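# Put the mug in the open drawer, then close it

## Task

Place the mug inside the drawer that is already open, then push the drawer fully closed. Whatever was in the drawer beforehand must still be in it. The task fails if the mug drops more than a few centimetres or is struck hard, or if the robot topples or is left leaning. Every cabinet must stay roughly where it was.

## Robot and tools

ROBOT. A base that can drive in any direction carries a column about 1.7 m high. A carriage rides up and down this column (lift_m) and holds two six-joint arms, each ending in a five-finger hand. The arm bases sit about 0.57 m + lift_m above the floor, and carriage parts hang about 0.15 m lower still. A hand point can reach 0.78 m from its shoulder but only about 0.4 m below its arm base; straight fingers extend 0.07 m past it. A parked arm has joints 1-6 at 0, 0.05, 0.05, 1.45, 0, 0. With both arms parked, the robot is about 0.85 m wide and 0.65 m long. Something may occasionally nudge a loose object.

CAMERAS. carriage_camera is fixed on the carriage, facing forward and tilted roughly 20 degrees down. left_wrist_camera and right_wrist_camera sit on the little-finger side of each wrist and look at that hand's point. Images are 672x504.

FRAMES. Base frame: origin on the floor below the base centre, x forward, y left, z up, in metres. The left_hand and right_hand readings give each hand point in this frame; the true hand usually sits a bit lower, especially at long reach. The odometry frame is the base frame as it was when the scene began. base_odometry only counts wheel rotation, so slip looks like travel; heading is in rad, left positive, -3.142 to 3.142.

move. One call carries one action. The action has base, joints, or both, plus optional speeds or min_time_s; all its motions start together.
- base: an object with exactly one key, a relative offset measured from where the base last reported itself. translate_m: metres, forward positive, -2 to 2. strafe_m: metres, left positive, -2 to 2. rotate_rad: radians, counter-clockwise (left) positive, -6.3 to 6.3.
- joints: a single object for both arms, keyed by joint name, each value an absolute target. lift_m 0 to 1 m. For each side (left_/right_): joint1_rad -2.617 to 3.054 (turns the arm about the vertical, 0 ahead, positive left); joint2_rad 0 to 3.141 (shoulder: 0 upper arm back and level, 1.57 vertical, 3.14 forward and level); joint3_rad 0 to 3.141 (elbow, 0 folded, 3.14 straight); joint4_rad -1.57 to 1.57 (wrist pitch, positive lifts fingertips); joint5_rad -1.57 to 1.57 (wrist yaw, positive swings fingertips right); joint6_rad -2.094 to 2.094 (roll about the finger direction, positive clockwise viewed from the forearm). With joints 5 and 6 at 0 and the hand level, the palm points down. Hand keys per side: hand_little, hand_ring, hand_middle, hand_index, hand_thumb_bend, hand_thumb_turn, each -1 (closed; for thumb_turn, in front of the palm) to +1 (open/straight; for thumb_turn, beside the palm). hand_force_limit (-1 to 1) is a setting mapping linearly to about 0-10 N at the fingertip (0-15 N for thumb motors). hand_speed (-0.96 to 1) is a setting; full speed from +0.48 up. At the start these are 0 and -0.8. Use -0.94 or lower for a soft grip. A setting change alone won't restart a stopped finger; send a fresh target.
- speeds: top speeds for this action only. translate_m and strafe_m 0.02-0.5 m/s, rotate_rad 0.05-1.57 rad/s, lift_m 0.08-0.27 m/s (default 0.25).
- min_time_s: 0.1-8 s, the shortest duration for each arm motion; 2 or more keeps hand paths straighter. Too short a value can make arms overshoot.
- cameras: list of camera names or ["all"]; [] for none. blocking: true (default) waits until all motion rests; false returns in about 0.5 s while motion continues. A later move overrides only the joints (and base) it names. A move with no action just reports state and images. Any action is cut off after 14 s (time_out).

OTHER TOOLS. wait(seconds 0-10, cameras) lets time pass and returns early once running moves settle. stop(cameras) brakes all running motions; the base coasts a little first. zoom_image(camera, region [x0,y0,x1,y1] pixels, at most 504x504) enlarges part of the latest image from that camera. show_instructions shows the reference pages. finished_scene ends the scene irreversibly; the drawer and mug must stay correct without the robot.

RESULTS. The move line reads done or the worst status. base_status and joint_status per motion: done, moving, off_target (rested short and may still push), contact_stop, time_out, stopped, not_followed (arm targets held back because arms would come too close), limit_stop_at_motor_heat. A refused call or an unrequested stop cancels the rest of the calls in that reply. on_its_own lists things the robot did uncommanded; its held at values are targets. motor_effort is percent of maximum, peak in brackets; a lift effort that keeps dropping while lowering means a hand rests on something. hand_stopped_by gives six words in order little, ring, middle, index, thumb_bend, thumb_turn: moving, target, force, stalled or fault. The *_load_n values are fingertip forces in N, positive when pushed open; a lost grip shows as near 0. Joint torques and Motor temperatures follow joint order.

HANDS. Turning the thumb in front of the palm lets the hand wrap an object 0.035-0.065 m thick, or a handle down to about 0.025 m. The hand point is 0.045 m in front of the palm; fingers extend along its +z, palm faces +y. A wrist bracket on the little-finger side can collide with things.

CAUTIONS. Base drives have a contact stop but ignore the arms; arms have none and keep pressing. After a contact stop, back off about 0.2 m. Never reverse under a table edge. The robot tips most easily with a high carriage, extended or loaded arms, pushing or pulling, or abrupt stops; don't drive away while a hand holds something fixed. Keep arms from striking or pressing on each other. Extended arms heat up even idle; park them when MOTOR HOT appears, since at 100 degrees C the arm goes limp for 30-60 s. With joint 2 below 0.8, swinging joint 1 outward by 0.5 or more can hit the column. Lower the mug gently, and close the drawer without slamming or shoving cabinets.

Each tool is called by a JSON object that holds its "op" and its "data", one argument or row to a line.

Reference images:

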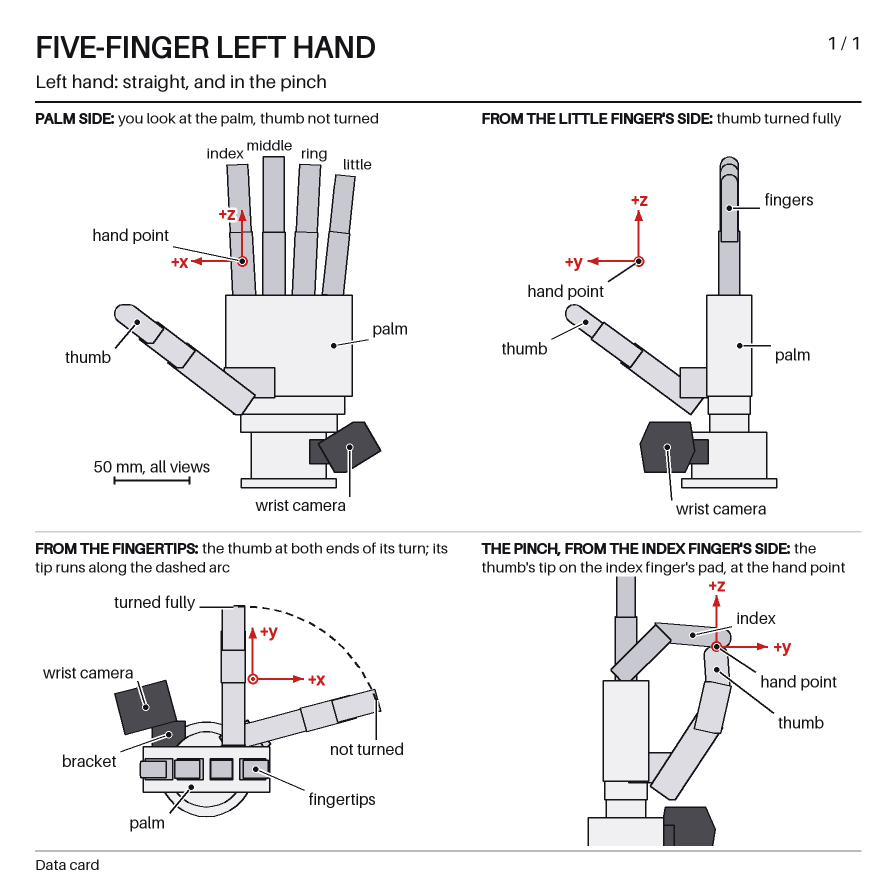

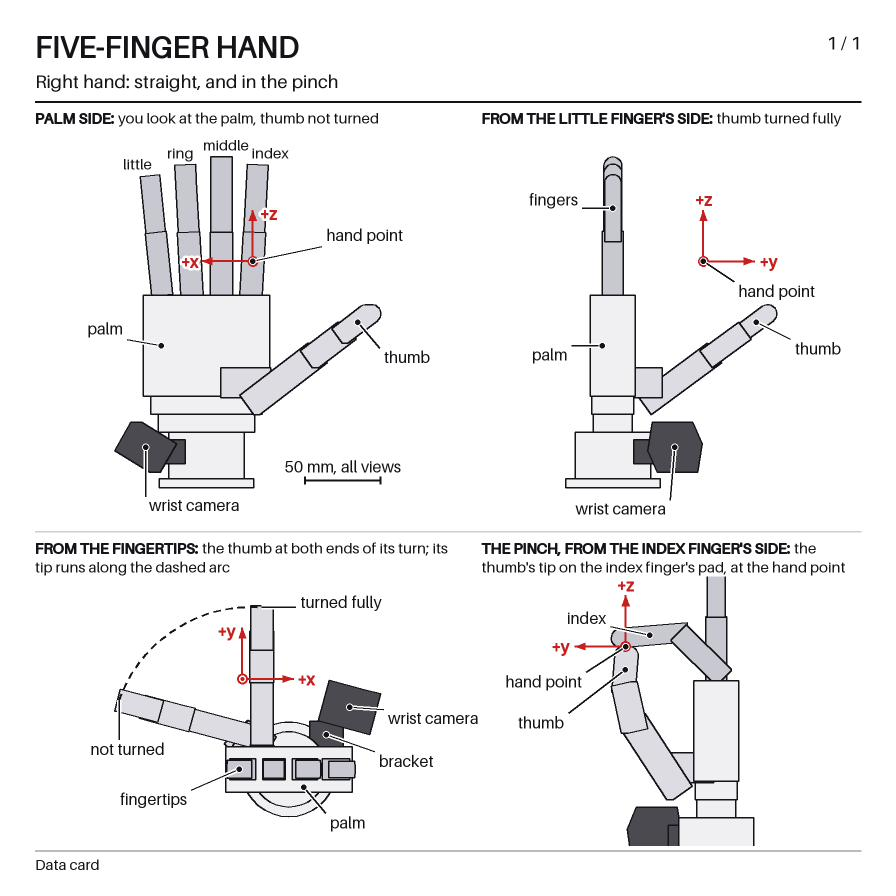

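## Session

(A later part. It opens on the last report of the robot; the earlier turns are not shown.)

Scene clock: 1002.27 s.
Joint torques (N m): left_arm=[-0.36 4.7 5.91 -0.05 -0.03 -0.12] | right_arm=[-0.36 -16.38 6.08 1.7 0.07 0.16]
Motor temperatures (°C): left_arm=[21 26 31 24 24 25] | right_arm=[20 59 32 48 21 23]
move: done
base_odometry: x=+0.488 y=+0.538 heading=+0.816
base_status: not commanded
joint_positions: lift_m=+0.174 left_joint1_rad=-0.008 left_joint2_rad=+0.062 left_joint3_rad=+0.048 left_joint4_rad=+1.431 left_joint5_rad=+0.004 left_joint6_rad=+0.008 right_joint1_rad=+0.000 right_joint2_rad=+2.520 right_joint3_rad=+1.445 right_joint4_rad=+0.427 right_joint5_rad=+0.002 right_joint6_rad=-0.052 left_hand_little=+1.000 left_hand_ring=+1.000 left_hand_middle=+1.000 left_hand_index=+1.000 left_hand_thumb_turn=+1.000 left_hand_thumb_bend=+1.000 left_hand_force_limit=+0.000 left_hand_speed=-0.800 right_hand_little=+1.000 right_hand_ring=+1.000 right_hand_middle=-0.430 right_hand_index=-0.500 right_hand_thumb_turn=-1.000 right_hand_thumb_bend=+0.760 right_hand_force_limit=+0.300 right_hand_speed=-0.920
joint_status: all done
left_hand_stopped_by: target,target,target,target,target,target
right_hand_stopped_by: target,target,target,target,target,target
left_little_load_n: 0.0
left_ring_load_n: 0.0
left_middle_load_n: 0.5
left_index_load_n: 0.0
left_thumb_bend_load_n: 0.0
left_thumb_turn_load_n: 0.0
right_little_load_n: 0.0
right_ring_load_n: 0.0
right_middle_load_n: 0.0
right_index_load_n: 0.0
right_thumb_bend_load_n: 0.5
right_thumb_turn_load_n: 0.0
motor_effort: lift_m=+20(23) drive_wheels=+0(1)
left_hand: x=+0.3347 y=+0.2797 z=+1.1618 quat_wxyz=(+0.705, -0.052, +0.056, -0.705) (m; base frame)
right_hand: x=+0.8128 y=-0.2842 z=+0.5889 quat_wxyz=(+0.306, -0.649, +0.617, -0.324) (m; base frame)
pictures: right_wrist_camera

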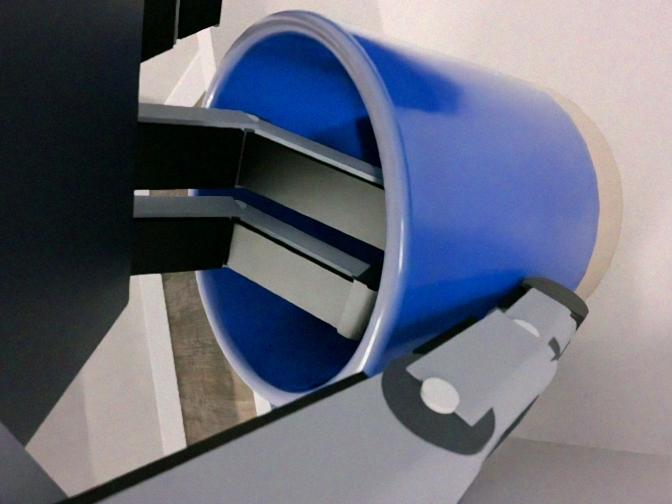

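{"op": "wait", "data": {
  "seconds": 0.3,
  "cameras": ["carriage_camera"]
}}

{"op": "zoom_image", "data": {
  "camera": "carriage_camera",
  "region": [370, 300, 470, 375]
}}

Scene clock: 1006.20 s.
Joint torques (N m): left_arm=[-0.34 4.67 5.96 -0.05 -0.03 -0.12] | right_arm=[-0.36 -16.38 6.05 1.71 0.07 0.16]
Motor temperatures (°C): left_arm=[21 26 31 24 24 25] | right_arm=[20 58 32 48 21 23]
base_odometry: x=+0.488 y=+0.538 heading=+0.816
base_status: not commanded
joint_positions: lift_m=+0.174 left_joint1_rad=-0.008 left_joint2_rad=+0.062 left_joint3_rad=+0.048 left_joint4_rad=+1.431 left_joint5_rad=+0.004 left_joint6_rad=+0.008 right_joint1_rad=+0.000 right_joint2_rad=+2.520 right_joint3_rad=+1.445 right_joint4_rad=+0.427 right_joint5_rad=+0.002 right_joint6_rad=-0.052 left_hand_little=+1.000 left_hand_ring=+1.000 left_hand_middle=+1.000 left_hand_index=+1.000 left_hand_thumb_turn=+1.000 left_hand_thumb_bend=+1.000 left_hand_force_limit=+0.000 left_hand_speed=-0.800 right_hand_little=+1.000 right_hand_ring=+1.000 right_hand_middle=-0.430 right_hand_index=-0.500 right_hand_thumb_turn=-1.000 right_hand_thumb_bend=+0.760 right_hand_force_limit=+0.300 right_hand_speed=-0.920
joint_status: all done
left_hand_stopped_by: target,target,target,target,target,target
right_hand_stopped_by: target,target,target,target,target,target
left_little_load_n: 0.0
left_ring_load_n: 0.0
left_middle_load_n: 0.0
left_index_load_n: 0.0
left_thumb_bend_load_n: 0.0
left_thumb_turn_load_n: 0.0
right_little_load_n: 0.0
right_ring_load_n: 0.0
right_middle_load_n: 0.0
right_index_load_n: 0.0
right_thumb_bend_load_n: 0.5
right_thumb_turn_load_n: 0.0
motor_effort: lift_m=+22(23) drive_wheels=+0(1)
left_hand: x=+0.3347 y=+0.2797 z=+1.1618 quat_wxyz=(+0.705, -0.052, +0.056, -0.705) (m; base frame)
right_hand: x=+0.8128 y=-0.2842 z=+0.5889 quat_wxyz=(+0.306, -0.649, +0.617, -0.324) (m; base frame)
wait: 0.30 s; at rest from the start
pictures: carriage_camera

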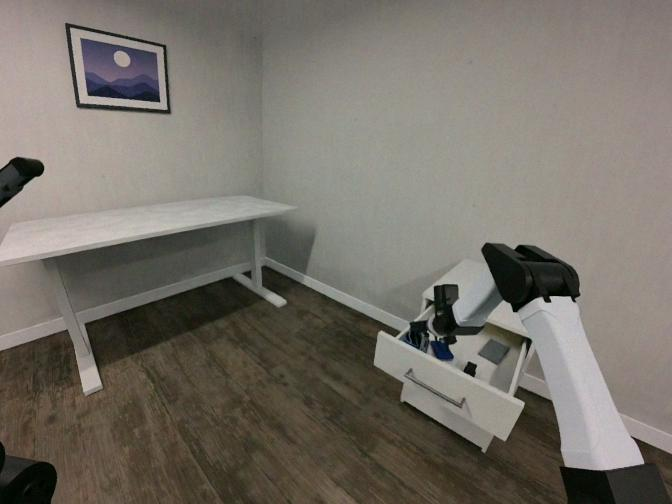

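Scaled by 5.040 from the camera's 672x504 image, which has a finer 960x720 frame.

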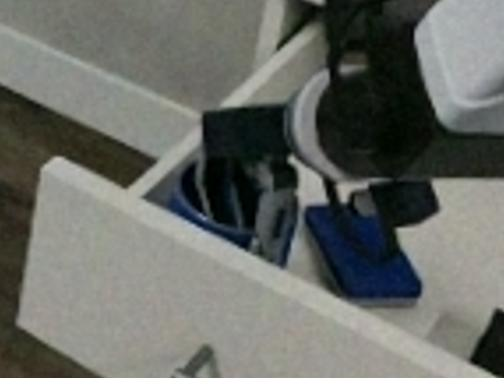

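{"op": "move", "data": {
  "joints": {"right_hand_index": -0.42, "right_hand_middle": -0.36, "right_hand_thumb_bend": 0.85},
  "cameras": ["right_wrist_camera"]
}}

{"op": "zoom_image", "data": {
  "camera": "right_wrist_camera",
  "region": [130, 0, 634, 504]
}}

Scene clock: 1023.87 s.
Joint torques (N m): left_arm=[-0.38 4.68 5.9 -0.06 -0.03 -0.11] | right_arm=[-0.35 -16.4 6.08 1.62 0.07 0.16]
Motor temperatures (°C): left_arm=[21 26 31 24 24 25] | right_arm=[20 58 32 48 21 23]
move: done
base_odometry: x=+0.488 y=+0.538 heading=+0.816
base_status: not commanded
joint_positions: lift_m=+0.174 left_joint1_rad=-0.008 left_joint2_rad=+0.062 left_joint3_rad=+0.048 left_joint4_rad=+1.431 left_joint5_rad=+0.004 left_joint6_rad=+0.008 right_joint1_rad=+0.000 right_joint2_rad=+2.520 right_joint3_rad=+1.445 right_joint4_rad=+0.437 right_joint5_rad=+0.002 right_joint6_rad=-0.051 left_hand_little=+1.000 left_hand_ring=+1.000 left_hand_middle=+1.000 left_hand_index=+1.000 left_hand_thumb_turn=+1.000 left_hand_thumb_bend=+1.000 left_hand_force_limit=+0.000 left_hand_speed=-0.800 right_hand_little=+1.000 right_hand_ring=+1.000 right_hand_middle=-0.360 right_hand_index=-0.420 right_hand_thumb_turn=-1.000 right_hand_thumb_bend=+0.850 right_hand_force_limit=+0.300 right_hand_speed=-0.920
joint_status: all done
left_hand_stopped_by: target,target,target,target,target,target
right_hand_stopped_by: target,target,target,target,target,target
left_little_load_n: 0.0
left_ring_load_n: 0.0
left_middle_load_n: 0.0
left_index_load_n: -0.5
left_thumb_bend_load_n: 0.0
left_thumb_turn_load_n: 0.0
right_little_load_n: -0.5
right_ring_load_n: 0.0
right_middle_load_n: 0.0
right_index_load_n: 0.0
right_thumb_bend_load_n: 0.0
right_thumb_turn_load_n: 0.0
motor_effort: lift_m=+20(22) drive_wheels=+0(1)
left_hand: x=+0.3347 y=+0.2797 z=+1.1618 quat_wxyz=(+0.705, -0.052, +0.056, -0.705) (m; base frame)
right_hand: x=+0.8148 y=-0.2842 z=+0.5906 quat_wxyz=(+0.309, -0.647, +0.616, -0.327) (m; base frame)
pictures: right_wrist_camera

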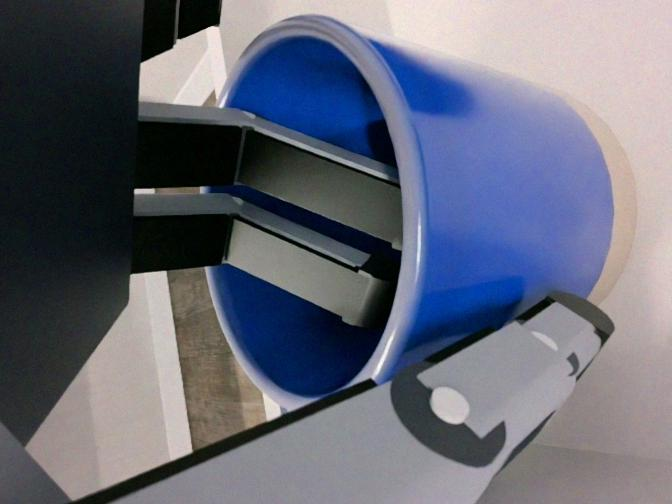

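Scaled by 1.000.

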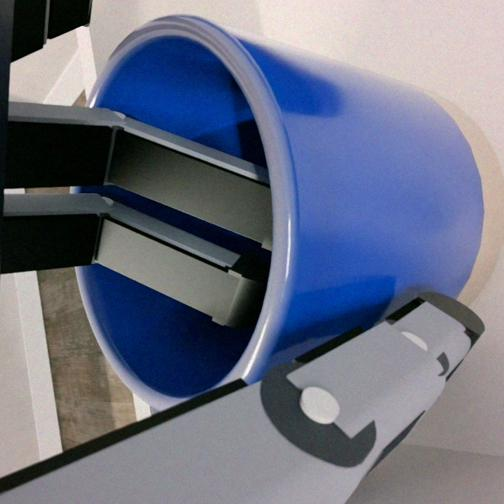

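{"op": "move", "data": {
  "joints": {"right_hand_thumb_bend": 1.0, "right_hand_index": -0.35, "right_hand_middle": -0.29}
}}

{"op": "move", "data": {
  "joints": {"lift_m": 0.195},
  "speeds": {"lift_m": 0.08},
  "cameras": ["right_wrist_camera", "carriage_camera"]
}}

{"op": "zoom_image", "data": {
  "camera": "carriage_camera",
  "region": [370, 300, 470, 375]
}}

Scene clock: 1030.83 s.
Joint torques (N m): left_arm=[-0.38 4.71 5.93 -0.05 -0.02 -0.13] | right_arm=[-0.36 -16.39 6.08 1.62 0.07 0.16]
Motor temperatures (°C): left_arm=[21 26 31 24 24 25] | right_arm=[20 58 32 47 21 23]
move: done
base_odometry: x=+0.488 y=+0.538 heading=+0.816
base_status: not commanded
joint_positions: lift_m=+0.174 left_joint1_rad=-0.008 left_joint2_rad=+0.062 left_joint3_rad=+0.048 left_joint4_rad=+1.431 left_joint5_rad=+0.004 left_joint6_rad=+0.008 right_joint1_rad=+0.000 right_joint2_rad=+2.520 right_joint3_rad=+1.445 right_joint4_rad=+0.437 right_joint5_rad=+0.002 right_joint6_rad=-0.051 left_hand_little=+1.000 left_hand_ring=+1.000 left_hand_middle=+1.000 left_hand_index=+1.000 left_hand_thumb_turn=+1.000 left_hand_thumb_bend=+1.000 left_hand_force_limit=+0.000 left_hand_speed=-0.800 right_hand_little=+1.000 right_hand_ring=+1.000 right_hand_middle=-0.290 right_hand_index=-0.350 right_hand_thumb_turn=-1.000 right_hand_thumb_bend=+1.000 right_hand_force_limit=+0.300 right_hand_speed=-0.920
joint_status: all done
left_hand_stopped_by: target,target,target,target,target,target
right_hand_stopped_by: target,target,target,target,target,target
left_little_load_n: 0.0
left_ring_load_n: 0.0
left_middle_load_n: 0.0
left_index_load_n: 0.0
left_thumb_bend_load_n: 0.0
left_thumb_turn_load_n: 0.0
right_little_load_n: 0.0
right_ring_load_n: 0.0
right_middle_load_n: 0.0
right_index_load_n: 0.0
right_thumb_bend_load_n: -0.5
right_thumb_turn_load_n: 0.0
motor_effort: lift_m=+21(23) drive_wheels=+0(1)
left_hand: x=+0.3347 y=+0.2797 z=+1.1618 quat_wxyz=(+0.705, -0.052, +0.056, -0.705) (m; base frame)
right_hand: x=+0.8149 y=-0.2842 z=+0.5907 quat_wxyz=(+0.309, -0.647, +0.615, -0.327) (m; base frame)
pictures: none

Scene clock: 1031.50 s.
Joint torques (N m): left_arm=[-0.42 4.68 6.16 -0.01 -0.05 -0.12] | right_arm=[-0.29 -16.29 5.89 1.52 0.06 0.16]
Motor temperatures (°C): left_arm=[21 26 31 24 24 25] | right_arm=[20 58 32 47 21 23]
move: done
base_odometry: x=+0.488 y=+0.538 heading=+0.816
base_status: not commanded
joint_positions: lift_m=+0.195 left_joint1_rad=-0.008 left_joint2_rad=+0.062 left_joint3_rad=+0.048 left_joint4_rad=+1.431 left_joint5_rad=+0.004 left_joint6_rad=+0.008 right_joint1_rad=+0.000 right_joint2_rad=+2.520 right_joint3_rad=+1.448 right_joint4_rad=+0.447 right_joint5_rad=+0.002 right_joint6_rad=-0.051 left_hand_little=+1.000 left_hand_ring=+1.000 left_hand_middle=+1.000 left_hand_index=+1.000 left_hand_thumb_turn=+1.000 left_hand_thumb_bend=+1.000 left_hand_force_limit=+0.000 left_hand_speed=-0.800 right_hand_little=+1.000 right_hand_ring=+1.000 right_hand_middle=-0.290 right_hand_index=-0.350 right_hand_thumb_turn=-1.000 right_hand_thumb_bend=+1.000 right_hand_force_limit=+0.300 right_hand_speed=-0.920
joint_status: all done
left_hand_stopped_by: target,target,target,target,target,target
right_hand_stopped_by: target,target,target,target,target,target
left_little_load_n: 0.0
left_ring_load_n: 0.0
left_middle_load_n: 0.0
left_index_load_n: 0.0
left_thumb_bend_load_n: 0.0
left_thumb_turn_load_n: 0.0
right_little_load_n: 0.0
right_ring_load_n: 0.0
right_middle_load_n: 0.0
right_index_load_n: 0.0
right_thumb_bend_load_n: 0.0
right_thumb_turn_load_n: 0.0
motor_effort: lift_m=+21(26) drive_wheels=+0(2)
left_hand: x=+0.3347 y=+0.2797 z=+1.1828 quat_wxyz=(+0.705, -0.052, +0.056, -0.705) (m; base frame)
right_hand: x=+0.8179 y=-0.2842 z=+0.6143 quat_wxyz=(+0.313, -0.645, +0.614, -0.331) (m; base frame)
pictures: carriage_camera, right_wrist_camera

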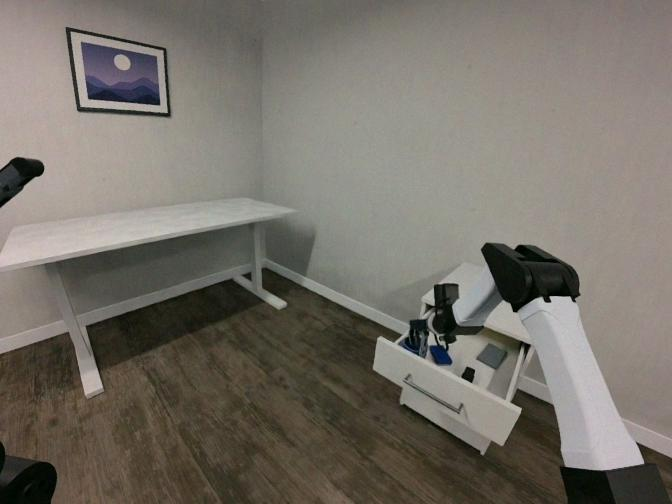

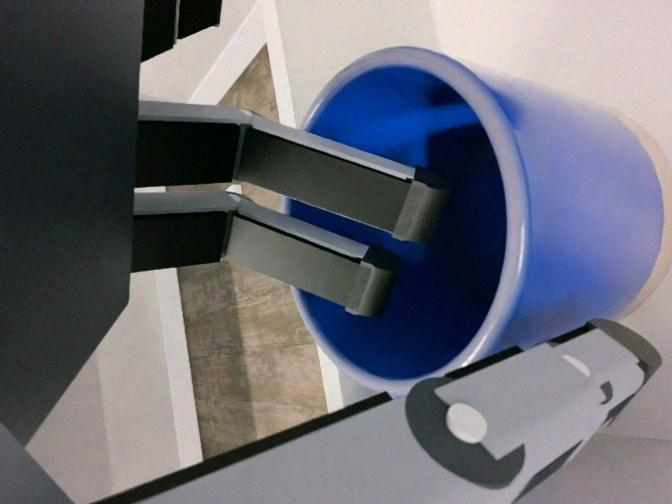

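Scaled by 5.040 from the camera's 672x504 image, which has a finer 960x720 frame.

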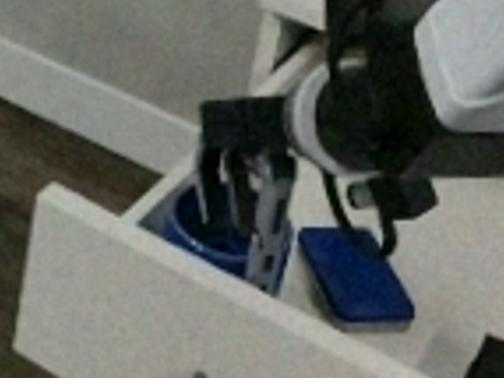

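Good; mug stands upright and fingers come out. Keep raising.

{"op": "move", "data": {
  "joints": {"lift_m": 0.30},
  "speeds": {"lift_m": 0.1},
  "cameras": ["right_wrist_camera", "carriage_camera"]
}}

{"op": "zoom_image", "data": {
  "camera": "carriage_camera",
  "region": [370, 320, 470, 395]
}}

Scene clock: 1035.57 s.
Joint torques (N m): left_arm=[-0.35 4.71 5.98 -0.05 -0.03 -0.13] | right_arm=[-0.35 -16.4 5.82 1.53 0.07 0.16]
Motor temperatures (°C): left_arm=[21 26 31 24 24 25] | right_arm=[20 58 32 47 21 23]
move: done
base_odometry: x=+0.488 y=+0.538 heading=+0.816
base_status: not commanded
joint_positions: lift_m=+0.300 left_joint1_rad=-0.008 left_joint2_rad=+0.062 left_joint3_rad=+0.048 left_joint4_rad=+1.431 left_joint5_rad=+0.004 left_joint6_rad=+0.008 right_joint1_rad=+0.000 right_joint2_rad=+2.520 right_joint3_rad=+1.449 right_joint4_rad=+0.449 right_joint5_rad=+0.002 right_joint6_rad=-0.051 left_hand_little=+1.000 left_hand_ring=+1.000 left_hand_middle=+1.000 left_hand_index=+1.000 left_hand_thumb_turn=+1.000 left_hand_thumb_bend=+1.000 left_hand_force_limit=+0.000 left_hand_speed=-0.800 right_hand_little=+1.000 right_hand_ring=+1.000 right_hand_middle=-0.290 right_hand_index=-0.350 right_hand_thumb_turn=-1.000 right_hand_thumb_bend=+1.000 right_hand_force_limit=+0.300 right_hand_speed=-0.920
joint_status: all done
left_hand_stopped_by: target,target,target,target,target,target
right_hand_stopped_by: target,target,target,target,target,target
left_little_load_n: -0.5
left_ring_load_n: 0.0
left_middle_load_n: 0.0
left_index_load_n: 0.0
left_thumb_bend_load_n: 0.0
left_thumb_turn_load_n: 0.0
right_little_load_n: 0.0
right_ring_load_n: 0.0
right_middle_load_n: 0.0
right_index_load_n: 0.0
right_thumb_bend_load_n: 0.0
right_thumb_turn_load_n: 0.0
motor_effort: lift_m=+22(26) drive_wheels=-1(2)
left_hand: x=+0.3347 y=+0.2797 z=+1.2878 quat_wxyz=(+0.705, -0.052, +0.056, -0.705) (m; base frame)
right_hand: x=+0.8188 y=-0.2842 z=+0.7202 quat_wxyz=(+0.314, -0.645, +0.613, -0.332) (m; base frame)
pictures: carriage_camera, right_wrist_camera

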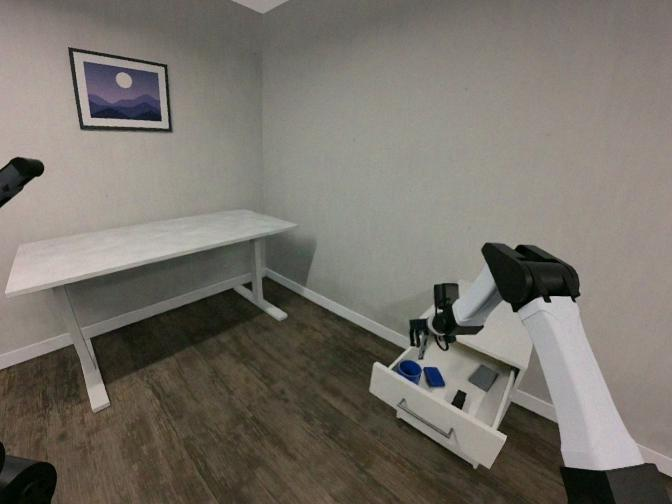

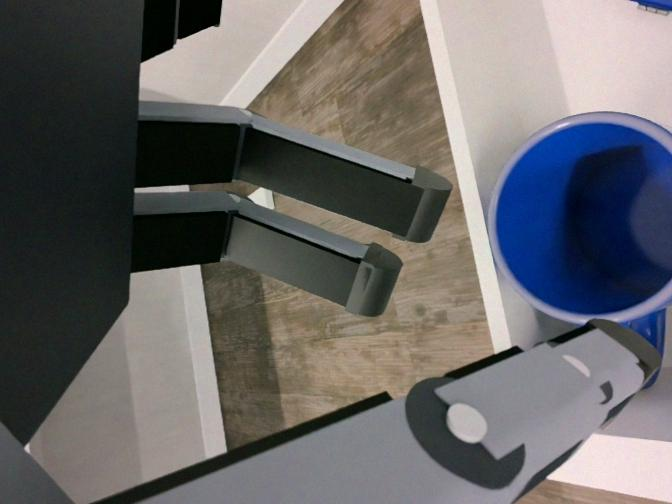

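Scaled by 5.040 from the camera's 672x504 image, which has a finer 960x720 frame.

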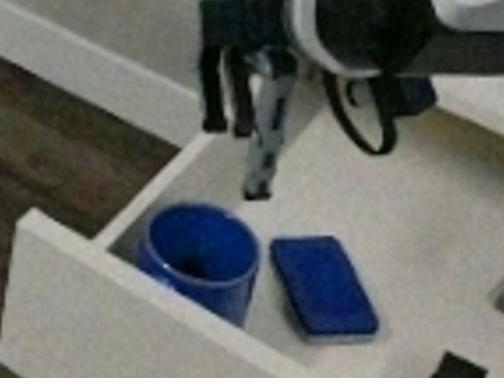

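{"op": "move", "data": {
  "joints": {"lift_m": 0.42}
}}

{"op": "move", "data": {
  "base": {"translate_m": -0.45},
  "speeds": {"translate_m": 0.25},
  "cameras": ["carriage_camera"]
}}

{"op": "move", "data": {
  "joints": {"right_joint1_rad": 0, "right_joint2_rad": 0.05, "right_joint3_rad": 0.05, "right_joint4_rad": 1.45, "right_joint5_rad": 0, "right_joint6_rad": 0, "right_hand_thumb_turn": 1, "right_hand_index": 1, "right_hand_middle": 1, "right_hand_speed": 0}
}}

Scene clock: 1099.87 s.
Joint torques (N m): left_arm=[-0.34 4.71 5.94 -0.06 -0.02 -0.12] | right_arm=[-0.4 -16.43 5.68 1.5 0.06 0.16]
Motor temperatures (°C): left_arm=[21 26 31 24 24 25] | right_arm=[20 60 32 46 21 23]
move: done
base_odometry: x=+0.488 y=+0.538 heading=+0.816
base_status: not commanded
joint_positions: lift_m=+0.420 left_joint1_rad=-0.008 left_joint2_rad=+0.062 left_joint3_rad=+0.048 left_joint4_rad=+1.431 left_joint5_rad=+0.004 left_joint6_rad=+0.008 right_joint1_rad=+0.000 right_joint2_rad=+2.519 right_joint3_rad=+1.449 right_joint4_rad=+0.450 right_joint5_rad=+0.002 right_joint6_rad=-0.051 left_hand_little=+1.000 left_hand_ring=+1.000 left_hand_middle=+1.000 left_hand_index=+1.000 left_hand_thumb_turn=+1.000 left_hand_thumb_bend=+1.000 left_hand_force_limit=+0.000 left_hand_speed=-0.800 right_hand_little=+1.000 right_hand_ring=+1.000 right_hand_middle=-0.290 right_hand_index=-0.350 right_hand_thumb_turn=-1.000 right_hand_thumb_bend=+1.000 right_hand_force_limit=+0.300 right_hand_speed=-0.920
joint_status: all done
left_hand_stopped_by: target,target,target,target,target,target
right_hand_stopped_by: target,target,target,target,target,target
left_little_load_n: 0.0
left_ring_load_n: 0.0
left_middle_load_n: 0.0
left_index_load_n: 0.0
left_thumb_bend_load_n: 0.0
left_thumb_turn_load_n: 0.0
right_little_load_n: 0.0
right_ring_load_n: 0.0
right_middle_load_n: 0.0
right_index_load_n: 0.0
right_thumb_bend_load_n: 0.0
right_thumb_turn_load_n: 0.0
motor_effort: lift_m=+21(26) drive_wheels=-1(2)
left_hand: x=+0.3347 y=+0.2797 z=+1.4078 quat_wxyz=(+0.705, -0.052, +0.056, -0.705) (m; base frame)
right_hand: x=+0.8192 y=-0.2842 z=+0.8408 quat_wxyz=(+0.315, -0.644, +0.613, -0.332) (m; base frame)
pictures: none

Scene clock: 1102.97 s.
Joint torques (N m): left_arm=[-0.36 4.79 5.87 -0.05 -0.03 -0.12] | right_arm=[-0.35 -16.34 5.87 1.55 0.07 0.16]
Motor temperatures (°C): left_arm=[21 26 31 24 24 25] | right_arm=[20 60 32 46 21 23]
move: done
base_odometry: x=+0.180 y=+0.210 heading=+0.816
base_status: done
joint_positions: lift_m=+0.420 left_joint1_rad=-0.008 left_joint2_rad=+0.062 left_joint3_rad=+0.048 left_joint4_rad=+1.431 left_joint5_rad=+0.004 left_joint6_rad=+0.008 right_joint1_rad=+0.000 right_joint2_rad=+2.519 right_joint3_rad=+1.449 right_joint4_rad=+0.451 right_joint5_rad=+0.002 right_joint6_rad=-0.051 left_hand_little=+1.000 left_hand_ring=+1.000 left_hand_middle=+1.000 left_hand_index=+1.000 left_hand_thumb_turn=+1.000 left_hand_thumb_bend=+1.000 left_hand_force_limit=+0.000 left_hand_speed=-0.800 right_hand_little=+1.000 right_hand_ring=+1.000 right_hand_middle=-0.290 right_hand_index=-0.350 right_hand_thumb_turn=-1.000 right_hand_thumb_bend=+1.000 right_hand_force_limit=+0.300 right_hand_speed=-0.920
joint_status: not commanded
left_hand_stopped_by: target,target,target,target,target,target
right_hand_stopped_by: target,target,target,target,target,target
left_little_load_n: 0.0
left_ring_load_n: 0.0
left_middle_load_n: 0.0
left_index_load_n: 0.0
left_thumb_bend_load_n: 0.0
left_thumb_turn_load_n: 0.0
right_little_load_n: 0.0
right_ring_load_n: 0.0
right_middle_load_n: 0.0
right_index_load_n: 0.0
right_thumb_bend_load_n: 0.0
right_thumb_turn_load_n: 0.0
motor_effort: lift_m=+21(22) drive_wheels=-1(10)
left_hand: x=+0.3348 y=+0.2797 z=+1.4078 quat_wxyz=(+0.705, -0.053, +0.056, -0.705) (m; base frame)
right_hand: x=+0.8193 y=-0.2842 z=+0.8409 quat_wxyz=(+0.315, -0.644, +0.613, -0.332) (m; base frame)
pictures: carriage_camera

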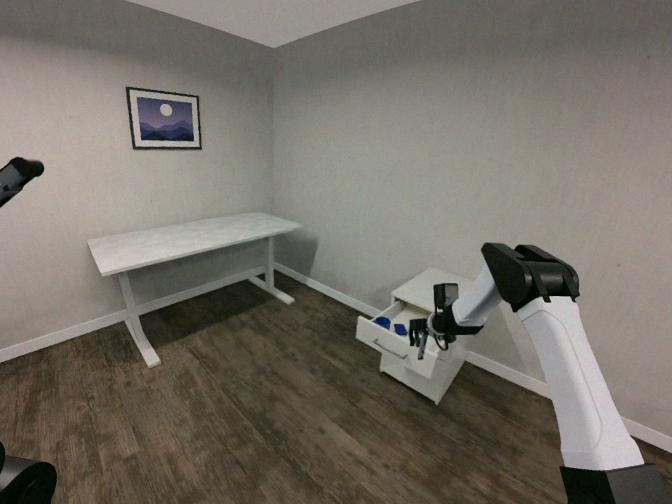

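Scene clock: 1105.13 s.
Joint torques (N m): left_arm=[-0.4 4.68 5.93 -0.06 -0.03 -0.12] | right_arm=[-0.35 3.02 4.11 0 0.07 0.17]
Motor temperatures (°C): left_arm=[21 26 31 24 24 25] | right_arm=[20 60 32 46 21 23]
move: done
base_odometry: x=+0.180 y=+0.210 heading=+0.816
base_status: not commanded
joint_positions: lift_m=+0.420 left_joint1_rad=-0.008 left_joint2_rad=+0.062 left_joint3_rad=+0.048 left_joint4_rad=+1.431 left_joint5_rad=+0.004 left_joint6_rad=+0.008 right_joint1_rad=+0.000 right_joint2_rad=+0.056 right_joint3_rad=+0.055 right_joint4_rad=+1.439 right_joint5_rad=+0.002 right_joint6_rad=-0.011 left_hand_little=+1.000 left_hand_ring=+1.000 left_hand_middle=+1.000 left_hand_index=+1.000 left_hand_thumb_turn=+1.000 left_hand_thumb_bend=+1.000 left_hand_force_limit=+0.000 left_hand_speed=-0.800 right_hand_little=+1.000 right_hand_ring=+1.000 right_hand_middle=+1.000 right_hand_index=+1.000 right_hand_thumb_turn=+1.000 right_hand_thumb_bend=+1.000 right_hand_force_limit=+0.300 right_hand_speed=+0.000
joint_status: all done
left_hand_stopped_by: target,target,target,target,target,target
right_hand_stopped_by: target,target,target,target,target,target
left_little_load_n: -0.5
left_ring_load_n: 0.0
left_middle_load_n: 0.0
left_index_load_n: 0.0
left_thumb_bend_load_n: -0.5
left_thumb_turn_load_n: 0.0
right_little_load_n: 0.0
right_ring_load_n: 0.0
right_middle_load_n: 0.0
right_index_load_n: 0.0
right_thumb_bend_load_n: 0.0
right_thumb_turn_load_n: 0.0
motor_effort: lift_m=+21(23) drive_wheels=-1(2)
left_hand: x=+0.3348 y=+0.2797 z=+1.4078 quat_wxyz=(+0.705, -0.053, +0.056, -0.705) (m; base frame)
right_hand: x=+0.3290 y=-0.2818 z=+1.4116 quat_wxyz=(+0.701, -0.047, +0.047, -0.710) (m; base frame)
pictures: none

Now rotate to the cabinet heading and move back a little, close the left fist.

{"op": "move", "data": {
  "base": {"rotate_rad": -0.753},
  "speeds": {"rotate_rad": 0.6},
  "joints": {"left_hand_speed": 0, "left_hand_force_limit": 0.3, "left_hand_little": -1, "left_hand_ring": -1, "left_hand_middle": -1, "left_hand_index": -1}
}}

{"op": "move", "data": {
  "base": {"strafe_m": 0.28},
  "speeds": {"strafe_m": 0.2},
  "cameras": ["carriage_camera"]
}}

{"op": "zoom_image", "data": {
  "camera": "carriage_camera",
  "region": [240, 260, 440, 410]
}}

Scene clock: 1111.40 s.
Joint torques (N m): left_arm=[-0.36 4.66 5.89 -0.03 -0.03 -0.12] | right_arm=[-0.34 3.03 4.08 -0.07 0.07 0.17]
Motor temperatures (°C): left_arm=[21 26 31 24 24 25] | right_arm=[20 57 31 44 21 23]
move: done
base_odometry: x=+0.180 y=+0.210 heading=+0.063
base_status: done
joint_positions: lift_m=+0.420 left_joint1_rad=-0.008 left_joint2_rad=+0.062 left_joint3_rad=+0.048 left_joint4_rad=+1.430 left_joint5_rad=+0.004 left_joint6_rad=+0.008 right_joint1_rad=+0.000 right_joint2_rad=+0.056 right_joint3_rad=+0.055 right_joint4_rad=+1.445 right_joint5_rad=+0.002 right_joint6_rad=-0.011 left_hand_little=-1.000 left_hand_ring=-1.000 left_hand_middle=-1.000 left_hand_index=-1.000 left_hand_thumb_turn=+1.000 left_hand_thumb_bend=+1.000 left_hand_force_limit=+0.300 left_hand_speed=+0.000 right_hand_little=+1.000 right_hand_ring=+1.000 right_hand_middle=+1.000 right_hand_index=+1.000 right_hand_thumb_turn=+1.000 right_hand_thumb_bend=+1.000 right_hand_force_limit=+0.300 right_hand_speed=+0.000
joint_status: all done
left_hand_stopped_by: target,target,target,target,target,target
right_hand_stopped_by: target,target,target,target,target,target
left_little_load_n: -0.5
left_ring_load_n: 0.0
left_middle_load_n: 0.0
left_index_load_n: 0.0
left_thumb_bend_load_n: 0.0
left_thumb_turn_load_n: 0.0
right_little_load_n: 0.0
right_ring_load_n: 0.0
right_middle_load_n: 0.0
right_index_load_n: 0.0
right_thumb_bend_load_n: 0.0
right_thumb_turn_load_n: 0.0
motor_effort: lift_m=+23(23) drive_wheels=+4(10)
left_hand: x=+0.3349 y=+0.2797 z=+1.4077 quat_wxyz=(+0.705, -0.053, +0.056, -0.705) (m; base frame)
right_hand: x=+0.3276 y=-0.2818 z=+1.4121 quat_wxyz=(+0.702, -0.045, +0.045, -0.710) (m; base frame)
pictures: none

Scene clock: 1114.00 s.
Joint torques (N m): left_arm=[-0.54 4.67 5.93 -0.03 -0.03 -0.12] | right_arm=[-0.38 3.02 4.1 -0.06 0.09 0.17]
Motor temperatures (°C): left_arm=[21 26 31 24 24 25] | right_arm=[20 56 31 43 21 23]
move: done
base_odometry: x=+0.162 y=+0.489 heading=+0.062
base_status: done
joint_positions: lift_m=+0.420 left_joint1_rad=-0.007 left_joint2_rad=+0.062 left_joint3_rad=+0.048 left_joint4_rad=+1.430 left_joint5_rad=+0.004 left_joint6_rad=+0.008 right_joint1_rad=+0.000 right_joint2_rad=+0.056 right_joint3_rad=+0.055 right_joint4_rad=+1.445 right_joint5_rad=+0.002 right_joint6_rad=-0.011 left_hand_little=-1.000 left_hand_ring=-1.000 left_hand_middle=-1.000 left_hand_index=-1.000 left_hand_thumb_turn=+1.000 left_hand_thumb_bend=+1.000 left_hand_force_limit=+0.300 left_hand_speed=+0.000 right_hand_little=+1.000 right_hand_ring=+1.000 right_hand_middle=+1.000 right_hand_index=+1.000 right_hand_thumb_turn=+1.000 right_hand_thumb_bend=+1.000 right_hand_force_limit=+0.300 right_hand_speed=+0.000
joint_status: not commanded
left_hand_stopped_by: target,target,target,target,target,target
right_hand_stopped_by: target,target,target,target,target,target
left_little_load_n: 0.0
left_ring_load_n: 0.0
left_middle_load_n: 0.0
left_index_load_n: 0.0
left_thumb_bend_load_n: 0.0
left_thumb_turn_load_n: 0.0
right_little_load_n: 0.0
right_ring_load_n: 0.0
right_middle_load_n: 0.0
right_index_load_n: 0.0
right_thumb_bend_load_n: 0.0
right_thumb_turn_load_n: 0.0
motor_effort: lift_m=+20(22) drive_wheels=+5(11)
left_hand: x=+0.3349 y=+0.2797 z=+1.4077 quat_wxyz=(+0.705, -0.053, +0.056, -0.705) (m; base frame)
right_hand: x=+0.3276 y=-0.2818 z=+1.4121 quat_wxyz=(+0.702, -0.045, +0.045, -0.710) (m; base frame)
pictures: carriage_camera

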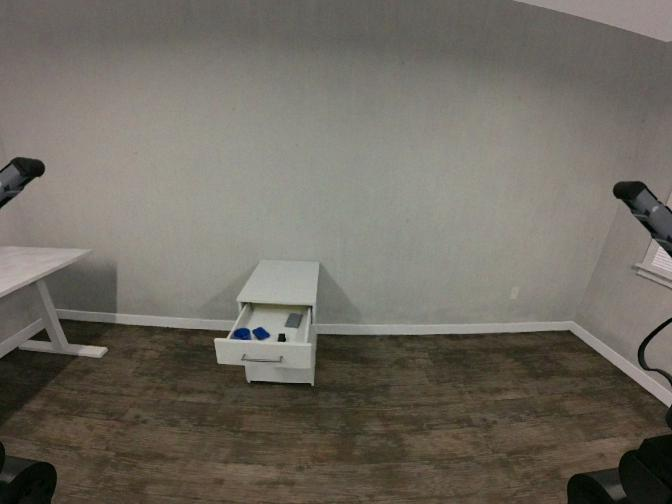

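Scaled by 2.520 from the camera's 672x504 image, which has a finer 960x720 frame.

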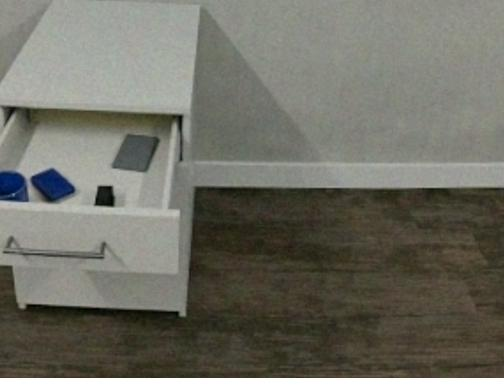

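{"op": "zoom_image", "data": {
  "camera": "carriage_camera",
  "region": [205, 250, 345, 390]
}}

Scaled by 3.600 from the camera's 672x504 image, which has a finer 960x720 frame.

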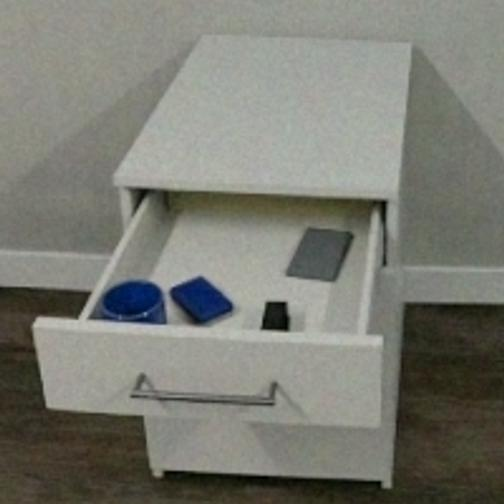

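{"op": "move", "data": {
  "base": {"translate_m": -0.15},
  "joints": {"lift_m": 0.05}
}}

{"op": "move", "data": {
  "base": {"rotate_rad": -0.05},
  "speeds": {"rotate_rad": 0.3}
}}

{"op": "move", "data": {
  "base": {"strafe_m": 0.09},
  "speeds": {"strafe_m": 0.15},
  "joints": {"left_joint1_rad": 0, "left_joint2_rad": 2.44, "left_joint3_rad": 1.315, "left_joint4_rad": 1.127, "left_joint5_rad": 0, "left_joint6_rad": 0},
  "min_time_s": 3,
  "cameras": ["carriage_camera", "left_wrist_camera"]
}}

{"op": "zoom_image", "data": {
  "camera": "carriage_camera",
  "region": [160, 200, 400, 380]
}}

Scene clock: 1140.13 s.
Joint torques (N m): left_arm=[-0.35 4.67 6.02 -0.04 -0.03 -0.13] | right_arm=[-0.34 3.36 4.6 -0.11 0.07 0.17]
Motor temperatures (°C): left_arm=[21 26 31 24 24 25] | right_arm=[20 48 30 40 21 23]
move: done
base_odometry: x=+0.013 y=+0.480 heading=+0.062
base_status: done
joint_positions: lift_m=+0.050 left_joint1_rad=-0.007 left_joint2_rad=+0.062 left_joint3_rad=+0.048 left_joint4_rad=+1.431 left_joint5_rad=+0.004 left_joint6_rad=+0.008 right_joint1_rad=+0.000 right_joint2_rad=+0.053 right_joint3_rad=+0.049 right_joint4_rad=+1.449 right_joint5_rad=+0.002 right_joint6_rad=-0.011 left_hand_little=-1.000 left_hand_ring=-1.000 left_hand_middle=-1.000 left_hand_index=-1.000 left_hand_thumb_turn=+1.000 left_hand_thumb_bend=+1.000 left_hand_force_limit=+0.300 left_hand_speed=+0.000 right_hand_little=+1.000 right_hand_ring=+1.000 right_hand_middle=+1.000 right_hand_index=+1.000 right_hand_thumb_turn=+1.000 right_hand_thumb_bend=+1.000 right_hand_force_limit=+0.300 right_hand_speed=+0.000
joint_status: all done
left_hand_stopped_by: target,target,target,target,target,target
right_hand_stopped_by: target,target,target,target,target,target
left_little_load_n: 0.0
left_ring_load_n: 0.0
left_middle_load_n: 0.0
left_index_load_n: 0.0
left_thumb_bend_load_n: 0.0
left_thumb_turn_load_n: 0.0
right_little_load_n: 0.0
right_ring_load_n: 0.0
right_middle_load_n: 0.0
right_index_load_n: 0.0
right_thumb_bend_load_n: 0.5
right_thumb_turn_load_n: 0.0
motor_effort: lift_m=+19(21) drive_wheels=+0(8)
left_hand: x=+0.3347 y=+0.2797 z=+1.0379 quat_wxyz=(+0.705, -0.052, +0.056, -0.705) (m; base frame)
right_hand: x=+0.3272 y=-0.2818 z=+1.0409 quat_wxyz=(+0.702, -0.044, +0.045, -0.710) (m; base frame)
pictures: none

Scene clock: 1140.93 s.
Joint torques (N m): left_arm=[-0.39 4.66 5.93 -0.03 -0.03 -0.12] | right_arm=[-0.34 3.37 4.6 -0.11 0.07 0.16]
move: done
base_odometry: x=+0.012 y=+0.480 heading=+0.013
base_status: done
joint_positions: lift_m=+0.050 left_joint1_rad=-0.007 left_joint2_rad=+0.062 left_joint3_rad=+0.048 left_joint4_rad=+1.431 left_joint5_rad=+0.004 left_joint6_rad=+0.008 right_joint1_rad=+0.000 right_joint2_rad=+0.053 right_joint3_rad=+0.049 right_joint4_rad=+1.449 right_joint5_rad=+0.002 right_joint6_rad=-0.011 left_hand_little=-1.000 left_hand_ring=-1.000 left_hand_middle=-1.000 left_hand_index=-1.000 left_hand_thumb_turn=+1.000 left_hand_thumb_bend=+1.000 left_hand_force_limit=+0.300 left_hand_speed=+0.000 right_hand_little=+1.000 right_hand_ring=+1.000 right_hand_middle=+1.000 right_hand_index=+1.000 right_hand_thumb_turn=+1.000 right_hand_thumb_bend=+1.000 right_hand_force_limit=+0.300 right_hand_speed=+0.000
joint_status: not commanded
left_hand_stopped_by: target,target,target,target,target,target
right_hand_stopped_by: target,target,target,target,target,target
left_little_load_n: 0.0
left_ring_load_n: 0.0
left_middle_load_n: 0.0
left_index_load_n: 0.0
left_thumb_bend_load_n: 0.0
left_thumb_turn_load_n: 0.5
right_little_load_n: 0.0
right_ring_load_n: 0.0
right_middle_load_n: 0.0
right_index_load_n: 0.0
right_thumb_bend_load_n: 0.5
right_thumb_turn_load_n: 0.0
motor_effort: lift_m=+20(21) drive_wheels=-4(5)
left_hand: x=+0.3347 y=+0.2797 z=+1.0379 quat_wxyz=(+0.705, -0.052, +0.056, -0.705) (m; base frame)
right_hand: x=+0.3271 y=-0.2818 z=+1.0409 quat_wxyz=(+0.702, -0.044, +0.045, -0.710) (m; base frame)
pictures: none

Scene clock: 1144.23 s.
Joint torques (N m): left_arm=[0.39 -12.08 7.35 2 -0.05 -0.21] | right_arm=[-0.32 3.36 4.6 -0.11 0.08 0.16]
move: done
base_odometry: x=+0.011 y=+0.570 heading=+0.013
base_status: done
joint_positions: lift_m=+0.050 left_joint1_rad=-0.008 left_joint2_rad=+2.419 left_joint3_rad=+1.296 left_joint4_rad=+1.139 left_joint5_rad=+0.003 left_joint6_rad=+0.008 right_joint1_rad=+0.000 right_joint2_rad=+0.053 right_joint3_rad=+0.049 right_joint4_rad=+1.449 right_joint5_rad=+0.001 right_joint6_rad=-0.011 left_hand_little=-1.000 left_hand_ring=-1.000 left_hand_middle=-1.000 left_hand_index=-1.000 left_hand_thumb_turn=+1.000 left_hand_thumb_bend=+1.000 left_hand_force_limit=+0.300 left_hand_speed=+0.000 right_hand_little=+1.000 right_hand_ring=+1.000 right_hand_middle=+1.000 right_hand_index=+1.000 right_hand_thumb_turn=+1.000 right_hand_thumb_bend=+1.000 right_hand_force_limit=+0.300 right_hand_speed=+0.000
joint_status: all done
left_hand_stopped_by: target,target,target,target,target,target
right_hand_stopped_by: target,target,target,target,target,target
left_little_load_n: 0.0
left_ring_load_n: 0.5
left_middle_load_n: 0.0
left_index_load_n: 0.0
left_thumb_bend_load_n: 0.0
left_thumb_turn_load_n: 0.0
right_little_load_n: 0.0
right_ring_load_n: 0.0
right_middle_load_n: 0.0
right_index_load_n: 0.0
right_thumb_bend_load_n: 0.0
right_thumb_turn_load_n: 0.0
motor_effort: lift_m=+19(22) drive_wheels=+2(8)
left_hand: x=+0.8789 y=+0.2755 z=+0.6324 quat_wxyz=(+0.503, -0.492, +0.501, -0.505) (m; base frame)
right_hand: x=+0.3271 y=-0.2817 z=+1.0409 quat_wxyz=(+0.702, -0.044, +0.044, -0.710) (m; base frame)
pictures: carriage_camera, left_wrist_camera

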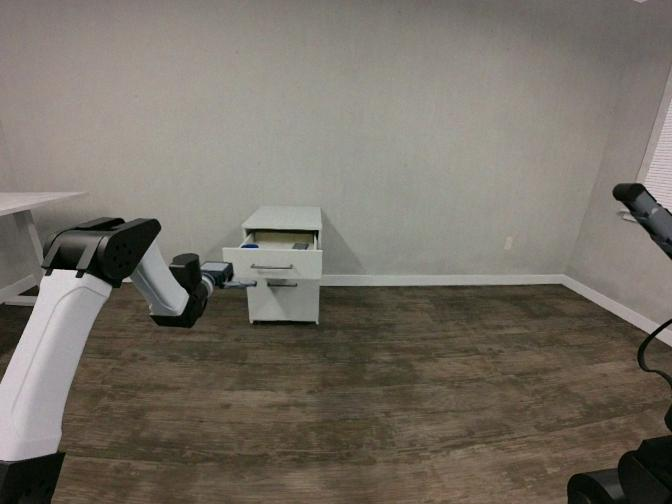

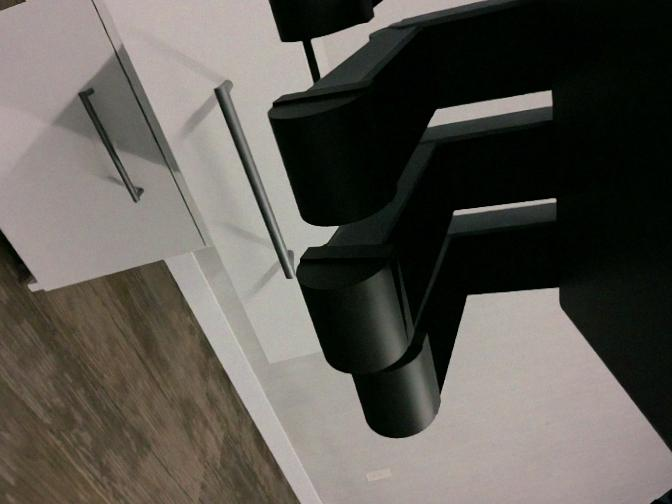

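Scaled by 2.100 from the camera's 672x504 image, which has a finer 960x720 frame.

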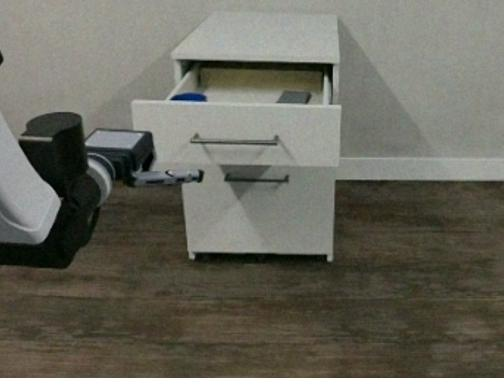

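{"op": "move", "data": {
  "base": {"translate_m": 0.1},
  "speeds": {"translate_m": 0.1},
  "cameras": ["carriage_camera", "left_wrist_camera"]
}}

{"op": "zoom_image", "data": {
  "camera": "carriage_camera",
  "region": [190, 220, 340, 340]
}}

Scene clock: 1191.63 s.
Joint torques (N m): left_arm=[0.42 -12.08 7.3 2.03 -0.05 -0.21] | right_arm=[-0.31 3.37 4.6 -0.13 0.08 0.17]
Motor temperatures (°C): left_arm=[21 34 31 30 24 25] | right_arm=[20 42 29 37 21 23]
move: done
base_odometry: x=+0.111 y=+0.572 heading=+0.014
base_status: done
joint_positions: lift_m=+0.050 left_joint1_rad=-0.008 left_joint2_rad=+2.420 left_joint3_rad=+1.296 left_joint4_rad=+1.136 left_joint5_rad=+0.003 left_joint6_rad=+0.008 right_joint1_rad=+0.000 right_joint2_rad=+0.053 right_joint3_rad=+0.049 right_joint4_rad=+1.451 right_joint5_rad=+0.001 right_joint6_rad=-0.011 left_hand_little=-1.000 left_hand_ring=-1.000 left_hand_middle=-1.000 left_hand_index=-1.000 left_hand_thumb_turn=+1.000 left_hand_thumb_bend=+1.000 left_hand_force_limit=+0.300 left_hand_speed=+0.000 right_hand_little=+1.000 right_hand_ring=+1.000 right_hand_middle=+1.000 right_hand_index=+1.000 right_hand_thumb_turn=+1.000 right_hand_thumb_bend=+1.000 right_hand_force_limit=+0.300 right_hand_speed=+0.000
joint_status: not commanded
left_hand_stopped_by: target,target,target,target,target,target
right_hand_stopped_by: target,target,target,target,target,target
left_little_load_n: 0.0
left_ring_load_n: 0.0
left_middle_load_n: 0.0
left_index_load_n: 0.0
left_thumb_bend_load_n: 0.0
left_thumb_turn_load_n: 0.0
right_little_load_n: 0.0
right_ring_load_n: 0.0
right_middle_load_n: 0.0
right_index_load_n: 0.0
right_thumb_bend_load_n: 0.0
right_thumb_turn_load_n: 0.0
motor_effort: lift_m=+20(22) drive_wheels=-3(8)
left_hand: x=+0.8787 y=+0.2755 z=+0.6313 quat_wxyz=(+0.502, -0.492, +0.502, -0.504) (m; base frame)
right_hand: x=+0.3267 y=-0.2817 z=+1.0411 quat_wxyz=(+0.702, -0.043, +0.044, -0.710) (m; base frame)
pictures: carriage_camera, left_wrist_camera

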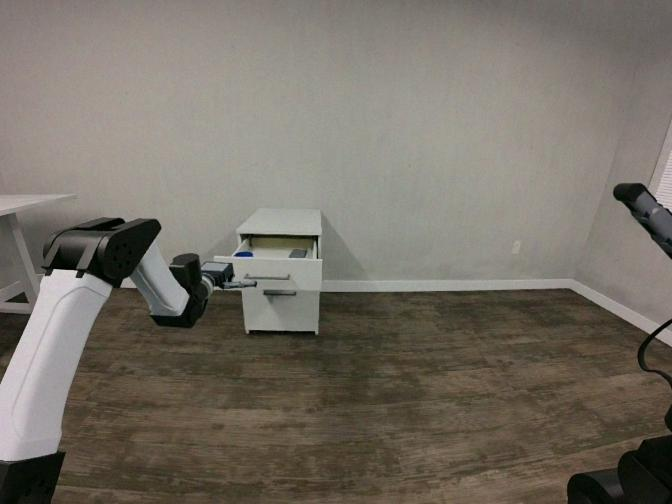

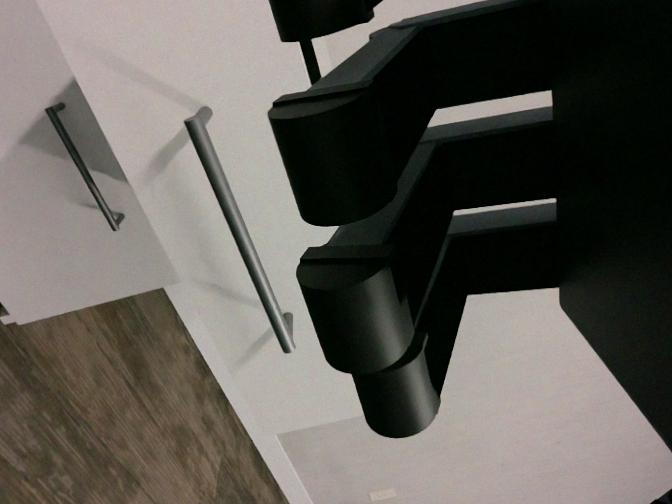

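Scaled by 3.360 from the camera's 672x504 image, which has a finer 960x720 frame.

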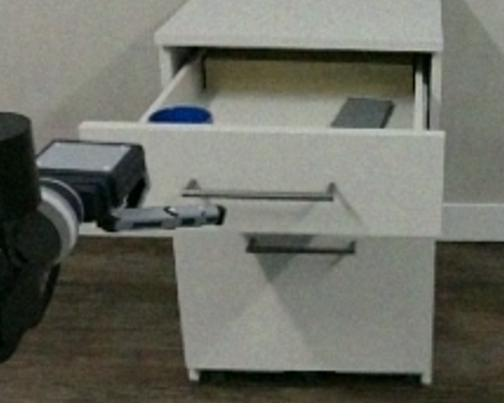

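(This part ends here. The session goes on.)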